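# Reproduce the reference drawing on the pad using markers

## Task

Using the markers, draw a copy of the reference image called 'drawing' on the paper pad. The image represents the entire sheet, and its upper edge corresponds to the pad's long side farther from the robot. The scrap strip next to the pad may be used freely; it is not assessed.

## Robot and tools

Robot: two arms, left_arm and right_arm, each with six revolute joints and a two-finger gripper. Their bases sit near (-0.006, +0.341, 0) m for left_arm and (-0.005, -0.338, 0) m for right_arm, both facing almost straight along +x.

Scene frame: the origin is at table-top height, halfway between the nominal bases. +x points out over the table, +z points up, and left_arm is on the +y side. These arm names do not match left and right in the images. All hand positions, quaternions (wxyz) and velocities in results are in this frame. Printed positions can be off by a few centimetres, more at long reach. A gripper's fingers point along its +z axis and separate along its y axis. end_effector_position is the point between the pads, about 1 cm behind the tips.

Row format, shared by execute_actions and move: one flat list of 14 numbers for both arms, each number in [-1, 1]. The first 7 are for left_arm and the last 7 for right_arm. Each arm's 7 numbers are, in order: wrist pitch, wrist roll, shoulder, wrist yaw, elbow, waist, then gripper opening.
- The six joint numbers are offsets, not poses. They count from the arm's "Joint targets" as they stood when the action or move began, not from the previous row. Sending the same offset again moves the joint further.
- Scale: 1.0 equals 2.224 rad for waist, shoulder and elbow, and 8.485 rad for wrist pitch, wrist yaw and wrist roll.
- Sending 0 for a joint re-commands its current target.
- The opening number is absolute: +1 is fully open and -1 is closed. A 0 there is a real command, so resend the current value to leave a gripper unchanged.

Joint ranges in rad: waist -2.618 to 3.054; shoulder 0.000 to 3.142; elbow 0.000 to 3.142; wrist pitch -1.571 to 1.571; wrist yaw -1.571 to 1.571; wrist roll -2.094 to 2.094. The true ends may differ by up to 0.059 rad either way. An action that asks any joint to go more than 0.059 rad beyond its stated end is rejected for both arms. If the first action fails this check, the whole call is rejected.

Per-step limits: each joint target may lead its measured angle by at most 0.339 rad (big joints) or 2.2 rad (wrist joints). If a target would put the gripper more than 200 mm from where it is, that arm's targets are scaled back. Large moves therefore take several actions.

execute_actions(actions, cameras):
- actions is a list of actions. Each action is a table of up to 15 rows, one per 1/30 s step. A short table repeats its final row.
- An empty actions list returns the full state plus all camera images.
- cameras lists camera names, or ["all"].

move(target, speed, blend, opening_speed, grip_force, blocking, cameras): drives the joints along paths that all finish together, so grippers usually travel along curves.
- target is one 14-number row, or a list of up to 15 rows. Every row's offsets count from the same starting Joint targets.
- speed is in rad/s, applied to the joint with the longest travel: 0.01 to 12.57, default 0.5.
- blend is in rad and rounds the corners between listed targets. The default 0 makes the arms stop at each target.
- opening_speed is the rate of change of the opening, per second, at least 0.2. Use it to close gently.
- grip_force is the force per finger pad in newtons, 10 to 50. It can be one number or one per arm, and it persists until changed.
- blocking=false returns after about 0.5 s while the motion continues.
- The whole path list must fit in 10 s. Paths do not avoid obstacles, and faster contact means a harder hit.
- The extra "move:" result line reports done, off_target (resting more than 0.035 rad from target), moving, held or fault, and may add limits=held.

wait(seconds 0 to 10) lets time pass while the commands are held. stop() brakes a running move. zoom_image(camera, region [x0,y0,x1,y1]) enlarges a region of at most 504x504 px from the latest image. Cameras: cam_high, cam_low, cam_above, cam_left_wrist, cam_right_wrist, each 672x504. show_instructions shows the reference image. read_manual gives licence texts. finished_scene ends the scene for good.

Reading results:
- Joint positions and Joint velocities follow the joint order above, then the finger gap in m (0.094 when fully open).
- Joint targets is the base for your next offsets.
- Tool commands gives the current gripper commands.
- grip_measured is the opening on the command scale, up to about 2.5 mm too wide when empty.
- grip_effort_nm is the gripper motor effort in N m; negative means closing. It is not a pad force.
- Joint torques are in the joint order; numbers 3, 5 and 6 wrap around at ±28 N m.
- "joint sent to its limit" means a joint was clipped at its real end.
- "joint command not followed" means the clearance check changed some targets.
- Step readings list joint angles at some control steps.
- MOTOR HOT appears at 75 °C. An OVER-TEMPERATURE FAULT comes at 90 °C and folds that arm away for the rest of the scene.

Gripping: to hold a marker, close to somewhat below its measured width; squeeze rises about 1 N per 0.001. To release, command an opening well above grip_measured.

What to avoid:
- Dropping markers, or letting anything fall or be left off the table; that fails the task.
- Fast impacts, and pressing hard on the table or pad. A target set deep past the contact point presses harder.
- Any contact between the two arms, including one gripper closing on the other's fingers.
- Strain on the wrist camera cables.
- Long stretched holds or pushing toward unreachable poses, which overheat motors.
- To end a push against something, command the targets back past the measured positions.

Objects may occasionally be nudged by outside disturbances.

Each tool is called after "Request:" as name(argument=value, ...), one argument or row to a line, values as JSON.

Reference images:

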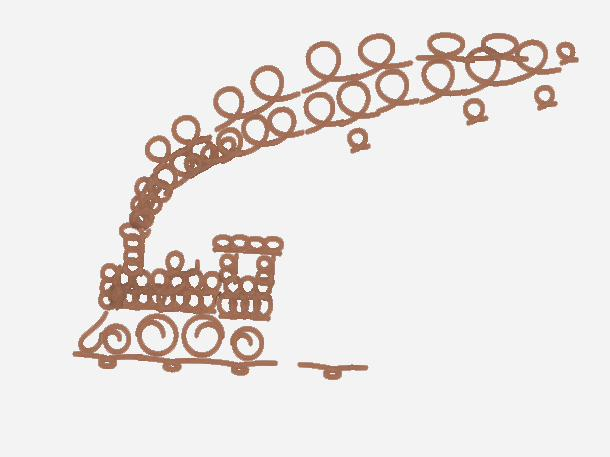

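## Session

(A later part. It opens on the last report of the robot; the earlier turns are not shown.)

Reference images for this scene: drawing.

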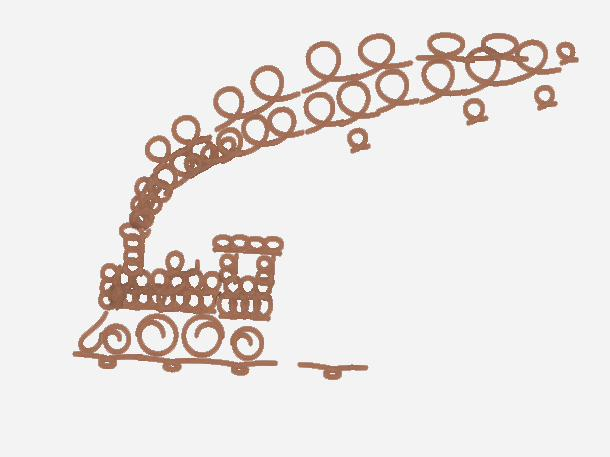

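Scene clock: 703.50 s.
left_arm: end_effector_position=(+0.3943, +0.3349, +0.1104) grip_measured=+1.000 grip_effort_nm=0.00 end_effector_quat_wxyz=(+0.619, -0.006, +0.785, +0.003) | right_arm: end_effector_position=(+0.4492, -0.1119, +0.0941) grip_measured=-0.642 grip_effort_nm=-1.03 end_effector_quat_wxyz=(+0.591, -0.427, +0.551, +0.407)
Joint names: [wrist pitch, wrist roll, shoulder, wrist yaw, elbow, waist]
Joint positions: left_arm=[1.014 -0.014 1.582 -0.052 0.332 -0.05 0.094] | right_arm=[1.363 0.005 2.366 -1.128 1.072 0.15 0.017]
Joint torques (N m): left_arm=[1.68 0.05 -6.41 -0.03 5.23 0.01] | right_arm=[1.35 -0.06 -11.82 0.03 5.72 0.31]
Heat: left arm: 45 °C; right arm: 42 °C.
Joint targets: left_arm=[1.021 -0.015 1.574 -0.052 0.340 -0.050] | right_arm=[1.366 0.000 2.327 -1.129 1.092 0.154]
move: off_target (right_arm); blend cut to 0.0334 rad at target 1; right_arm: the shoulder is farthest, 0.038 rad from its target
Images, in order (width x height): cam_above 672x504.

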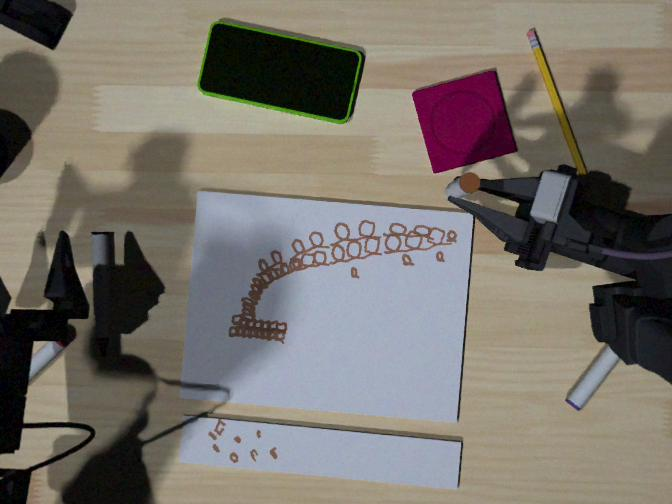

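Request:
move(
  target=[
    [0,0,0,0,0,0,1,0,0,0.035162,0.046603,0,0.285145,-1],
    [0,0,0,0,0,0,1,0,0,0.035162,0.044246,0,0.276152,-1],
    [0,0,0,0,0,0,1,0,0,0.05,0.044246,0,0.276152,-1],
  ],
  speed=[0.4,0.1,0.08],
  blend=[0,0,0],
  cameras=[],
)

Request:
move(
  target=[
    [0,0,0,0,0,0,1,0,0,0,-0.001540,0,-0.007300,-1],
    [0,0,0,0,0,0,1,0,0,0,-0.003150,0,-0.010997,-1],
    [0,0,0,0,0,0,1,0,0,0,0.002303,0,-0.011926,-1],
    [0,0,0,0,0,0,1,0,0,0,0.004116,0,-0.001206,-1],
    [0,0,0,0,0,0,1,0,0,0,0.007310,0,0.001052,-1],
    [0,0,0,0,0,0,1,0,0,0,0.009224,0,0.007028,-1],
    [0,0,0,0,0,0,1,0,0,0,0.010841,0,0.009593,-1],
    [0,0,0,0,0,0,1,0,0,0,0.011429,0,0.011594,-1],
    [0,0,0,0,0,0,1,0,0,0,0.005946,0,0.012496,-1],
    [0,0,0,0,0,0,1,0,0,0,0.004160,0,0.001746,-1],
    [0,0,0,0,0,0,1,0,0,0,0.000966,0,-0.000512,-1],
    [0,0,0,0,0,0,1,0,0,0,-0.001017,0,-0.006577,-1],
    [0,0,0,0,0,0,1,0,0,0,-0.002108,0,-0.008194,-1],
  ],
  speed=0.06,
  blend=[0.001,0.001,0.001,0.001,0.001,0.001,0.001,0.001,0.001,0.001,0.001,0.001,0],
  cameras=[],
)

Request:
move(
  target=[
    [0,0,0,0,0,0,1,0,0,-0.028777,0,0,0,-1],
    [0,0,0,0,0,0,1,0,0,-0.028777,-0.014809,0,-0.027929,-1],
    [0,0,0,0,0,0,1,0,0,-0.028777,-0.017166,0,-0.036922,-1],
    [0,0,0,0,0,0,1,0,0,0,-0.017166,0,-0.036922,-1],
  ],
  speed=[0.3,0.3,0.1,0.08],
  blend=[0,0,0,0],
  cameras=[],
)

Request:
move(
  target=[
    [0,0,0,0,0,0,1,0,0,0,-0.001540,0,-0.007200,-1],
    [0,0,0,0,0,0,1,0,0,0,-0.004335,0,-0.013557,-1],
    [0,0,0,0,0,0,1,0,0,0,0.001005,0,-0.014371,-1],
    [0,0,0,0,0,0,1,0,0,0,0.002551,0,-0.003691,-1],
    [0,0,0,0,0,0,1,0,0,0,0.004160,0,-0.002434,-1],
    [0,0,0,0,0,0,1,0,0,0,0.006295,0,0.003697,-1],
    [0,0,0,0,0,0,1,0,0,0,0.009582,0,0.008590,-1],
    [0,0,0,0,0,0,1,0,0,0,0.011265,0,0.013075,-1],
    [0,0,0,0,0,0,1,0,0,0,0.005925,0,0.013889,-1],
    [0,0,0,0,0,0,1,0,0,0,0.004379,0,0.003209,-1],
    [0,0,0,0,0,0,1,0,0,0,0.002770,0,0.001952,-1],
    [0,0,0,0,0,0,1,0,0,0,0.000635,0,-0.004179,-1],
    [0,0,0,0,0,0,1,0,0,0,-0.002446,0,-0.008702,-1],
  ],
  speed=0.06,
  blend=[0.001,0.001,0.001,0.001,0.001,0.001,0.001,0.001,0.001,0.001,0.001,0.001,0],
  cameras=[],
)

Request:
move(
  target=[
    [0,0,0,0,0,0,1,0,0,-0.028777,0,0,0,-1],
    [0,0,0,0,0,0,1,0,0,-0.028777,-0.002507,0,0.002130,-1],
    [0,0,0,0,0,0,1,0,0,-0.028777,-0.004864,0,-0.006863,-1],
    [0,0,0,0,0,0,1,0,0,0,-0.004864,0,-0.006863,-1],
  ],
  speed=[0.3,0.3,0.1,0.08],
  blend=[0,0,0,0],
  cameras=[],
)

Request:
move(
  target=[
    [0,0,0,0,0,0,1,0,0,0,-0.001540,0,0,-1],
    [0,0,0,0,0,0,1,0,0,0,-0.004900,0,0,-1],
  ],
  speed=0.06,
  blend=[0.001,0],
  cameras=[],
)

Request:
move(
  target=[
    [0,0,0,0,0,0,1,0,0,-0.028777,0,0,0,-1],
    [0,0,0,0,0,0,1,0,0,-0.028777,0.003236,0,-0.003282,-1],
    [0,0,0,0,0,0,1,0,0,-0.028777,0.000879,0,-0.012275,-1],
    [0,0,0,0,0,0,1,0,0,0,0.000879,0,-0.012275,-1],
  ],
  speed=[0.3,0.3,0.1,0.08],
  blend=[0,0,0,0],
  cameras=[],
)

Request:
move(
  target=[
    [0,0,0,0,0,0,1,0,0,0,-0.001440,0,-0.006850,-1],
    [0,0,0,0,0,0,1,0,0,0,-0.004622,0,-0.012076,-1],
    [0,0,0,0,0,0,1,0,0,0,-0.006427,0,-0.016598,-1],
    [0,0,0,0,0,0,1,0,0,0,-0.001276,0,-0.017473,-1],
    [0,0,0,0,0,0,1,0,0,0,0.000183,0,-0.007324,-1],
    [0,0,0,0,0,0,1,0,0,0,0.001107,0,-0.006632,-1],
    [0,0,0,0,0,0,1,0,0,0,0.002443,0,-0.001640,-1],
    [0,0,0,0,0,0,1,0,0,0,0.004917,0,0.002131,-1],
    [0,0,0,0,0,0,1,0,0,0,0.005963,0,0.005286,-1],
    [0,0,0,0,0,0,1,0,0,0,0.000812,0,0.006161,-1],
    [0,0,0,0,0,0,1,0,0,0,-0.000647,0,-0.003988,-1],
    [0,0,0,0,0,0,1,0,0,0,-0.001571,0,-0.004680,-1],
    [0,0,0,0,0,0,1,0,0,0,-0.002907,0,-0.009672,-1],
  ],
  speed=0.06,
  blend=[0.001,0.001,0.001,0.001,0.001,0.001,0.001,0.001,0.001,0.001,0.001,0.001,0],
  cameras=[],
)

Request:
move(
  target=[
    [0,0,0,0,0,0,1,0,0,0,-0.008278,0,-0.013213,-1],
    [0,0,0,0,0,0,1,0,0,0,-0.009989,0,-0.017654,-1],
    [0,0,0,0,0,0,1,0,0,0,-0.004885,0,-0.018540,-1],
    [0,0,0,0,0,0,1,0,0,0,-0.003465,0,-0.008548,-1],
    [0,0,0,0,0,0,1,0,0,0,-0.002573,0,-0.007904,-1],
    [0,0,0,0,0,0,1,0,0,0,-0.001287,0,-0.003003,-1],
    [0,0,0,0,0,0,1,0,0,0,0.001083,0,0.000646,-1],
    [0,0,0,0,0,0,1,0,0,0,0.002069,0,0.003756,-1],
    [0,0,0,0,0,0,1,0,0,0,-0.003035,0,0.004642,-1],
    [0,0,0,0,0,0,1,0,0,0,-0.004455,0,-0.005350,-1],
    [0,0,0,0,0,0,1,0,0,0,-0.005347,0,-0.005994,-1],
    [0,0,0,0,0,0,1,0,0,0,-0.006633,0,-0.010895,-1],
  ],
  speed=0.06,
  blend=[0.001,0.001,0.001,0.001,0.001,0.001,0.001,0.001,0.001,0.001,0.001,0],
  cameras=[],
)

Request:
move(
  target=[
    [0,0,0,0,0,0,1,0,0,0,-0.007993,0,-0.012663,-1],
    [0,0,0,0,0,0,1,0,0,0,-0.009614,0,-0.017027,-1],
    [0,0,0,0,0,0,1,0,0,0,-0.004605,0,-0.017926,-1],
    [0,0,0,0,0,0,1,0,0,0,-0.003223,0,-0.008161,-1],
    [0,0,0,0,0,0,1,0,0,0,-0.002362,0,-0.007564,-1],
    [0,0,0,0,0,0,1,0,0,0,-0.001123,0,-0.002780,-1],
    [0,0,0,0,0,0,1,0,0,0,0.001148,0,0.000753,-1],
    [0,0,0,0,0,0,1,0,0,0,0.002076,0,0.003821,-1],
    [0,0,0,0,0,0,1,0,0,0,-0.002933,0,0.004720,-1],
    [0,0,0,0,0,0,1,0,0,0,-0.004315,0,-0.005045,-1],
    [0,0,0,0,0,0,1,0,0,0,-0.005176,0,-0.005642,-1],
    [0,0,0,0,0,0,1,0,0,0,-0.006415,0,-0.010426,-1],
  ],
  speed=0.06,
  blend=[0.001,0.001,0.001,0.001,0.001,0.001,0.001,0.001,0.001,0.001,0.001,0],
  cameras=[],
)

Request:
move(
  target=[
    [0,0,0,0,0,0,1,0,0,0,-0.008047,0,-0.012975,-1],
    [0,0,0,0,0,0,1,0,0,0,-0.009570,0,-0.017259,-1],
    [0,0,0,0,0,0,1,0,0,0,-0.004655,0,-0.018170,-1],
    [0,0,0,0,0,0,1,0,0,0,-0.003314,0,-0.008638,-1],
    [0,0,0,0,0,0,1,0,0,0,-0.002485,0,-0.008090,-1],
    [0,0,0,0,0,0,1,0,0,0,-0.001298,0,-0.003426,-1],
    [0,0,0,0,0,0,1,0,0,0,0.000863,0,-0.000015,-1],
    [0,0,0,0,0,0,1,0,0,0,0.001730,0,0.003009,-1],
    [0,0,0,0,0,0,1,0,0,0,-0.003185,0,0.003920,-1],
    [0,0,0,0,0,0,1,0,0,0,-0.004526,0,-0.005612,-1],
    [0,0,0,0,0,0,1,0,0,0,-0.005355,0,-0.006160,-1],
    [0,0,0,0,0,0,1,0,0,0,-0.006542,0,-0.010824,-1],
    [0,0,0,0,0,0,1,0,0,0,-0.011111,0,-0.015441,-1],
  ],
  speed=0.06,
  blend=[0.001,0.001,0.001,0.001,0.001,0.001,0.001,0.001,0.001,0.001,0.001,0.001,0],
  cameras=[],
)

Request:
move(
  target=[
    [0,0,0,0,0,0,1,0,0,-0.03,0,0,0,-1],
    [0,0,0,0,0,0,1,0,0,-0.05,0,0,-0.2,-1],
  ],
  speed=[0.3,0.8],
  blend=[0.05,0],
  cameras=["cam_above"],
)

Scene clock: 719.10 s.
left_arm: end_effector_position=(+0.3943, +0.3349, +0.1104) grip_measured=+1.000 grip_effort_nm=0.00 end_effector_quat_wxyz=(+0.619, -0.006, +0.785, +0.003) | right_arm: end_effector_position=(+0.2980, +0.1171, +0.0669) grip_measured=-0.642 grip_effort_nm=-1.03 end_effector_quat_wxyz=(+0.518, -0.481, +0.515, +0.484)
Joint names: [wrist pitch, wrist roll, shoulder, wrist yaw, elbow, waist]
Joint positions: left_arm=[1.014 -0.014 1.582 -0.052 0.332 -0.05 0.094] | right_arm=[1.364 0.005 2.427 -0.747 1.072 0.772 0.017]
Joint torques (N m): left_arm=[1.66 0.04 -6.56 -0.02 5.27 -0.03] | right_arm=[1.52 -0.07 -8.24 -0.06 5.63 -0.38]
Heat: left arm: 45 °C; right arm: 42 °C.
Joint targets: left_arm=[1.021 -0.015 1.574 -0.052 0.340 -0.050] | right_arm=[1.366 0.000 2.438 -0.753 1.092 0.768]
move: done
No camera images: "cameras" was empty.

Scene clock: 724.27 s.
left_arm: end_effector_position=(+0.3943, +0.3349, +0.1104) grip_measured=+1.000 grip_effort_nm=0.00 end_effector_quat_wxyz=(+0.619, -0.006, +0.785, +0.003) | right_arm: end_effector_position=(+0.3022, +0.1126, +0.0669) grip_measured=-0.642 grip_effort_nm=-1.03 end_effector_quat_wxyz=(+0.518, -0.482, +0.515, +0.484)
Joint names: [wrist pitch, wrist roll, shoulder, wrist yaw, elbow, waist]
Joint positions: left_arm=[1.014 -0.014 1.582 -0.052 0.332 -0.05 0.094] | right_arm=[1.364 0.005 2.427 -0.764 1.072 0.757 0.017]
Joint torques (N m): left_arm=[1.65 0.07 -6.49 -0.05 5.12 -0.01] | right_arm=[1.51 -0.07 -8.24 -0.07 5.63 -0.58]
Heat: left arm: 45 °C; right arm: 42 °C.
Joint targets: left_arm=[1.021 -0.015 1.574 -0.052 0.340 -0.050] | right_arm=[1.366 0.000 2.438 -0.771 1.092 0.750]
move: done
No camera images: "cameras" was empty.

Scene clock: 727.87 s.
left_arm: end_effector_position=(+0.3943, +0.3349, +0.1104) grip_measured=+1.000 grip_effort_nm=0.00 end_effector_quat_wxyz=(+0.619, -0.006, +0.785, +0.003) | right_arm: end_effector_position=(+0.3120, +0.0876, +0.0662) grip_measured=-0.642 grip_effort_nm=-1.03 end_effector_quat_wxyz=(+0.502, -0.498, +0.499, +0.500)
Joint names: [wrist pitch, wrist roll, shoulder, wrist yaw, elbow, waist]
Joint positions: left_arm=[1.014 -0.014 1.582 -0.052 0.332 -0.05 0.094] | right_arm=[1.365 0.005 2.428 -0.911 1.072 0.674 0.017]
Joint torques (N m): left_arm=[1.66 0.06 -6.34 -0.06 5.14 -0.06] | right_arm=[1.45 -0.07 -8.25 -0.06 5.56 -0.54]
Heat: left arm: 45 °C; right arm: 42 °C.
Joint targets: left_arm=[1.021 -0.015 1.574 -0.052 0.340 -0.050] | right_arm=[1.366 0.000 2.438 -0.917 1.092 0.668]
move: done
No camera images: "cameras" was empty.

Scene clock: 733.37 s.
left_arm: end_effector_position=(+0.3943, +0.3349, +0.1104) grip_measured=+1.000 grip_effort_nm=0.00 end_effector_quat_wxyz=(+0.619, -0.006, +0.785, +0.003) | right_arm: end_effector_position=(+0.3166, +0.0818, +0.0663) grip_measured=-0.642 grip_effort_nm=-1.03 end_effector_quat_wxyz=(+0.502, -0.498, +0.499, +0.500)
Joint names: [wrist pitch, wrist roll, shoulder, wrist yaw, elbow, waist]
Joint positions: left_arm=[1.014 -0.014 1.582 -0.052 0.332 -0.05 0.094] | right_arm=[1.365 0.005 2.428 -0.928 1.072 0.655 0.017]
Joint torques (N m): left_arm=[1.65 0.04 -6.43 -0.07 5.2 -0.16] | right_arm=[1.43 -0.06 -8.25 -0.09 5.53 -0.59]
Heat: left arm: 45 °C; right arm: 42 °C.
Joint targets: left_arm=[1.021 -0.015 1.574 -0.052 0.340 -0.050] | right_arm=[1.366 0.000 2.438 -0.937 1.092 0.648]
move: done
No camera images: "cameras" was empty.

Scene clock: 736.57 s.
left_arm: end_effector_position=(+0.3943, +0.3349, +0.1104) grip_measured=+1.000 grip_effort_nm=0.00 end_effector_quat_wxyz=(+0.619, -0.006, +0.785, +0.003) | right_arm: end_effector_position=(+0.3166, +0.0754, +0.0659) grip_measured=-0.642 grip_effort_nm=-1.03 end_effector_quat_wxyz=(+0.496, -0.505, +0.493, +0.506)
Joint names: [wrist pitch, wrist roll, shoulder, wrist yaw, elbow, waist]
Joint positions: left_arm=[1.014 -0.014 1.582 -0.052 0.332 -0.05 0.094] | right_arm=[1.365 0.005 2.429 -0.973 1.072 0.636 0.017]
Joint torques (N m): left_arm=[1.66 0.01 -6.45 -0.03 5.33 -0.17] | right_arm=[1.41 -0.07 -8.28 -0.06 5.56 -0.25]
Heat: left arm: 45 °C; right arm: 42 °C.
Joint targets: left_arm=[1.021 -0.015 1.574 -0.052 0.340 -0.050] | right_arm=[1.366 0.000 2.439 -0.979 1.092 0.633]
move: done
No camera images: "cameras" was empty.

Scene clock: 737.70 s.
left_arm: end_effector_position=(+0.3943, +0.3349, +0.1104) grip_measured=+1.000 grip_effort_nm=0.00 end_effector_quat_wxyz=(+0.619, -0.006, +0.785, +0.003) | right_arm: end_effector_position=(+0.3101, +0.0751, +0.0659) grip_measured=-0.642 grip_effort_nm=-1.03 end_effector_quat_wxyz=(+0.487, -0.513, +0.484, +0.515)
Joint names: [wrist pitch, wrist roll, shoulder, wrist yaw, elbow, waist]
Joint positions: left_arm=[1.014 -0.014 1.582 -0.052 0.332 -0.05 0.094] | right_arm=[1.365 0.005 2.429 -1.009 1.072 0.636 0.017]
Joint torques (N m): left_arm=[1.67 0.01 -6.56 -0.06 5.24 -0.02] | right_arm=[1.39 -0.06 -8.25 -0.1 5.5 -0.27]
Heat: left arm: 45 °C; right arm: 42 °C.
Joint targets: left_arm=[1.021 -0.015 1.574 -0.052 0.340 -0.050] | right_arm=[1.366 0.000 2.439 -1.020 1.092 0.633]
move: done
No camera images: "cameras" was empty.

Scene clock: 740.83 s.
left_arm: end_effector_position=(+0.3943, +0.3349, +0.1104) grip_measured=+1.000 grip_effort_nm=0.00 end_effector_quat_wxyz=(+0.619, -0.006, +0.785, +0.003) | right_arm: end_effector_position=(+0.3215, +0.0665, +0.0658) grip_measured=-0.642 grip_effort_nm=-1.03 end_effector_quat_wxyz=(+0.494, -0.506, +0.491, +0.508)
Joint names: [wrist pitch, wrist roll, shoulder, wrist yaw, elbow, waist]
Joint positions: left_arm=[1.014 -0.014 1.582 -0.052 0.332 -0.05 0.094] | right_arm=[1.366 0.005 2.429 -1.007 1.072 0.609 0.017]
Joint torques (N m): left_arm=[1.67 0.04 -6.39 -0.08 5.35 -0.09] | right_arm=[1.38 -0.06 -8.28 -0.06 5.45 -0.28]
Heat: left arm: 45 °C; right arm: 42 °C.
Joint targets: left_arm=[1.021 -0.015 1.574 -0.052 0.340 -0.050] | right_arm=[1.366 0.000 2.439 -1.013 1.092 0.606]
move: done
No camera images: "cameras" was empty.

Scene clock: 745.60 s.
left_arm: end_effector_position=(+0.3943, +0.3349, +0.1104) grip_measured=+1.000 grip_effort_nm=0.00 end_effector_quat_wxyz=(+0.619, -0.006, +0.785, +0.003) | right_arm: end_effector_position=(+0.3246, +0.0604, +0.0657) grip_measured=-0.642 grip_effort_nm=-1.03 end_effector_quat_wxyz=(+0.493, -0.508, +0.490, +0.509)
Joint names: [wrist pitch, wrist roll, shoulder, wrist yaw, elbow, waist]
Joint positions: left_arm=[1.014 -0.014 1.582 -0.052 0.332 -0.05 0.094] | right_arm=[1.366 0.005 2.429 -1.03 1.072 0.591 0.017]
Joint torques (N m): left_arm=[1.66 0.03 -6.37 -0.06 5.2 -0.02] | right_arm=[1.38 -0.06 -8.28 -0.08 5.49 -0.58]
Heat: left arm: 45 °C; right arm: 42 °C.
Joint targets: left_arm=[1.021 -0.015 1.574 -0.052 0.340 -0.050] | right_arm=[1.366 0.000 2.439 -1.038 1.092 0.584]
move: done
No camera images: "cameras" was empty.

Scene clock: 750.73 s.
left_arm: end_effector_position=(+0.3943, +0.3349, +0.1104) grip_measured=+1.000 grip_effort_nm=0.00 end_effector_quat_wxyz=(+0.619, -0.006, +0.785, +0.003) | right_arm: end_effector_position=(+0.3242, +0.0518, +0.0657) grip_measured=-0.642 grip_effort_nm=-1.03 end_effector_quat_wxyz=(+0.485, -0.516, +0.482, +0.517)
Joint names: [wrist pitch, wrist roll, shoulder, wrist yaw, elbow, waist]
Joint positions: left_arm=[1.014 -0.014 1.582 -0.052 0.332 -0.05 0.094] | right_arm=[1.366 0.005 2.429 -1.087 1.072 0.566 0.017]
Joint torques (N m): left_arm=[1.64 0.04 -6.35 -0.02 5.16 -0.13] | right_arm=[1.35 -0.06 -8.25 -0.07 5.46 -0.54]
Heat: left arm: 45 °C; right arm: 42 °C.
Joint targets: left_arm=[1.021 -0.015 1.574 -0.052 0.340 -0.050] | right_arm=[1.366 0.000 2.439 -1.094 1.092 0.560]
move: done
No camera images: "cameras" was empty.

Scene clock: 755.70 s.
left_arm: end_effector_position=(+0.3943, +0.3349, +0.1104) grip_measured=+1.000 grip_effort_nm=0.00 end_effector_quat_wxyz=(+0.619, -0.006, +0.785, +0.003) | right_arm: end_effector_position=(+0.3234, +0.0433, +0.0656) grip_measured=-0.642 grip_effort_nm=-1.03 end_effector_quat_wxyz=(-0.476, +0.523, -0.474, -0.524)
Joint names: [wrist pitch, wrist roll, shoulder, wrist yaw, elbow, waist]
Joint positions: left_arm=[1.014 -0.014 1.582 -0.052 0.332 -0.05 0.094] | right_arm=[1.366 0.005 2.429 -1.141 1.072 0.543 0.017]
Joint torques (N m): left_arm=[1.67 0.03 -6.53 -0.04 5.19 -0.08] | right_arm=[1.32 -0.06 -8.23 -0.07 5.41 -0.54]
Heat: left arm: 45 °C; right arm: 42 °C.
Joint targets: left_arm=[1.021 -0.015 1.574 -0.052 0.340 -0.050] | right_arm=[1.366 0.000 2.439 -1.148 1.092 0.537]
move: done
No camera images: "cameras" was empty.

Scene clock: 761.20 s.
left_arm: end_effector_position=(+0.3943, +0.3349, +0.1104) grip_measured=+1.000 grip_effort_nm=0.00 end_effector_quat_wxyz=(+0.619, -0.006, +0.785, +0.003) | right_arm: end_effector_position=(+0.3197, +0.0300, +0.0655) grip_measured=-0.642 grip_effort_nm=-1.03 end_effector_quat_wxyz=(-0.461, +0.537, -0.459, -0.537)
Joint names: [wrist pitch, wrist roll, shoulder, wrist yaw, elbow, waist]
Joint positions: left_arm=[1.014 -0.014 1.582 -0.052 0.332 -0.05 0.094] | right_arm=[1.366 0.005 2.429 -1.233 1.072 0.509 0.017]
Joint torques (N m): left_arm=[1.67 0.05 -6.42 -0.05 5.23 -0.16] | right_arm=[1.28 -0.06 -8.2 -0.09 5.37 -0.55]
Heat: left arm: 45 °C; right arm: 42 °C.
Joint targets: left_arm=[1.021 -0.015 1.574 -0.052 0.340 -0.050] | right_arm=[1.366 0.000 2.439 -1.243 1.092 0.502]
move: done
No camera images: "cameras" was empty.

Scene clock: 762.77 s.
left_arm: end_effector_position=(+0.3943, +0.3349, +0.1104) grip_measured=+1.000 grip_effort_nm=0.00 end_effector_quat_wxyz=(+0.619, -0.006, +0.785, +0.003) | right_arm: end_effector_position=(+0.4498, -0.1497, +0.0931) grip_measured=-0.642 grip_effort_nm=-1.03 end_effector_quat_wxyz=(+0.586, -0.434, +0.548, +0.409)
Joint names: [wrist pitch, wrist roll, shoulder, wrist yaw, elbow, waist]
Joint positions: left_arm=[1.014 -0.014 1.582 -0.052 0.332 -0.05 0.094] | right_arm=[1.364 0.005 2.366 -1.241 1.072 0.053 0.017]
Joint torques (N m): left_arm=[1.67 0.07 -6.43 -0.07 5.22 -0.02] | right_arm=[1.27 -0.07 -11.75 0.01 5.65 0.35]
Heat: left arm: 45 °C; right arm: 42 °C.
Joint targets: left_arm=[1.021 -0.015 1.574 -0.052 0.340 -0.050] | right_arm=[1.366 0.000 2.327 -1.243 1.092 0.058]
move: off_target (right_arm); blend cut to 0.0334 rad at target 1; right_arm: the shoulder is farthest, 0.038 rad from its target
Images, in order (width x height): cam_above 672x504.

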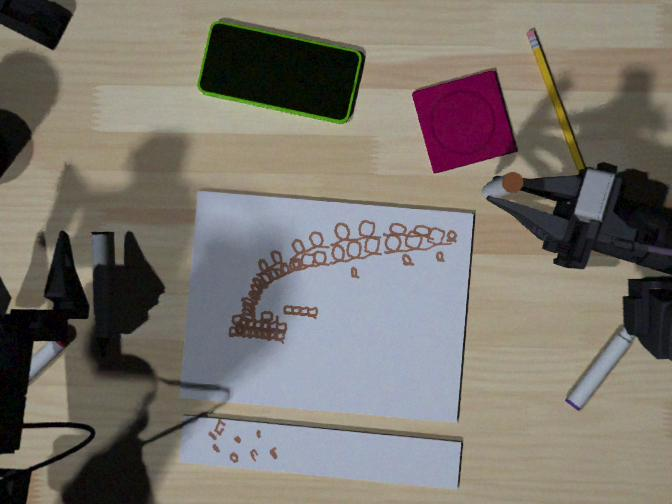

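Request:
zoom_image(
  camera="cam_above",
  region=[225, 290, 335, 350],
)

Scaled by 4.582 from the camera's 672x504 image, which has a finer 960x720 frame.

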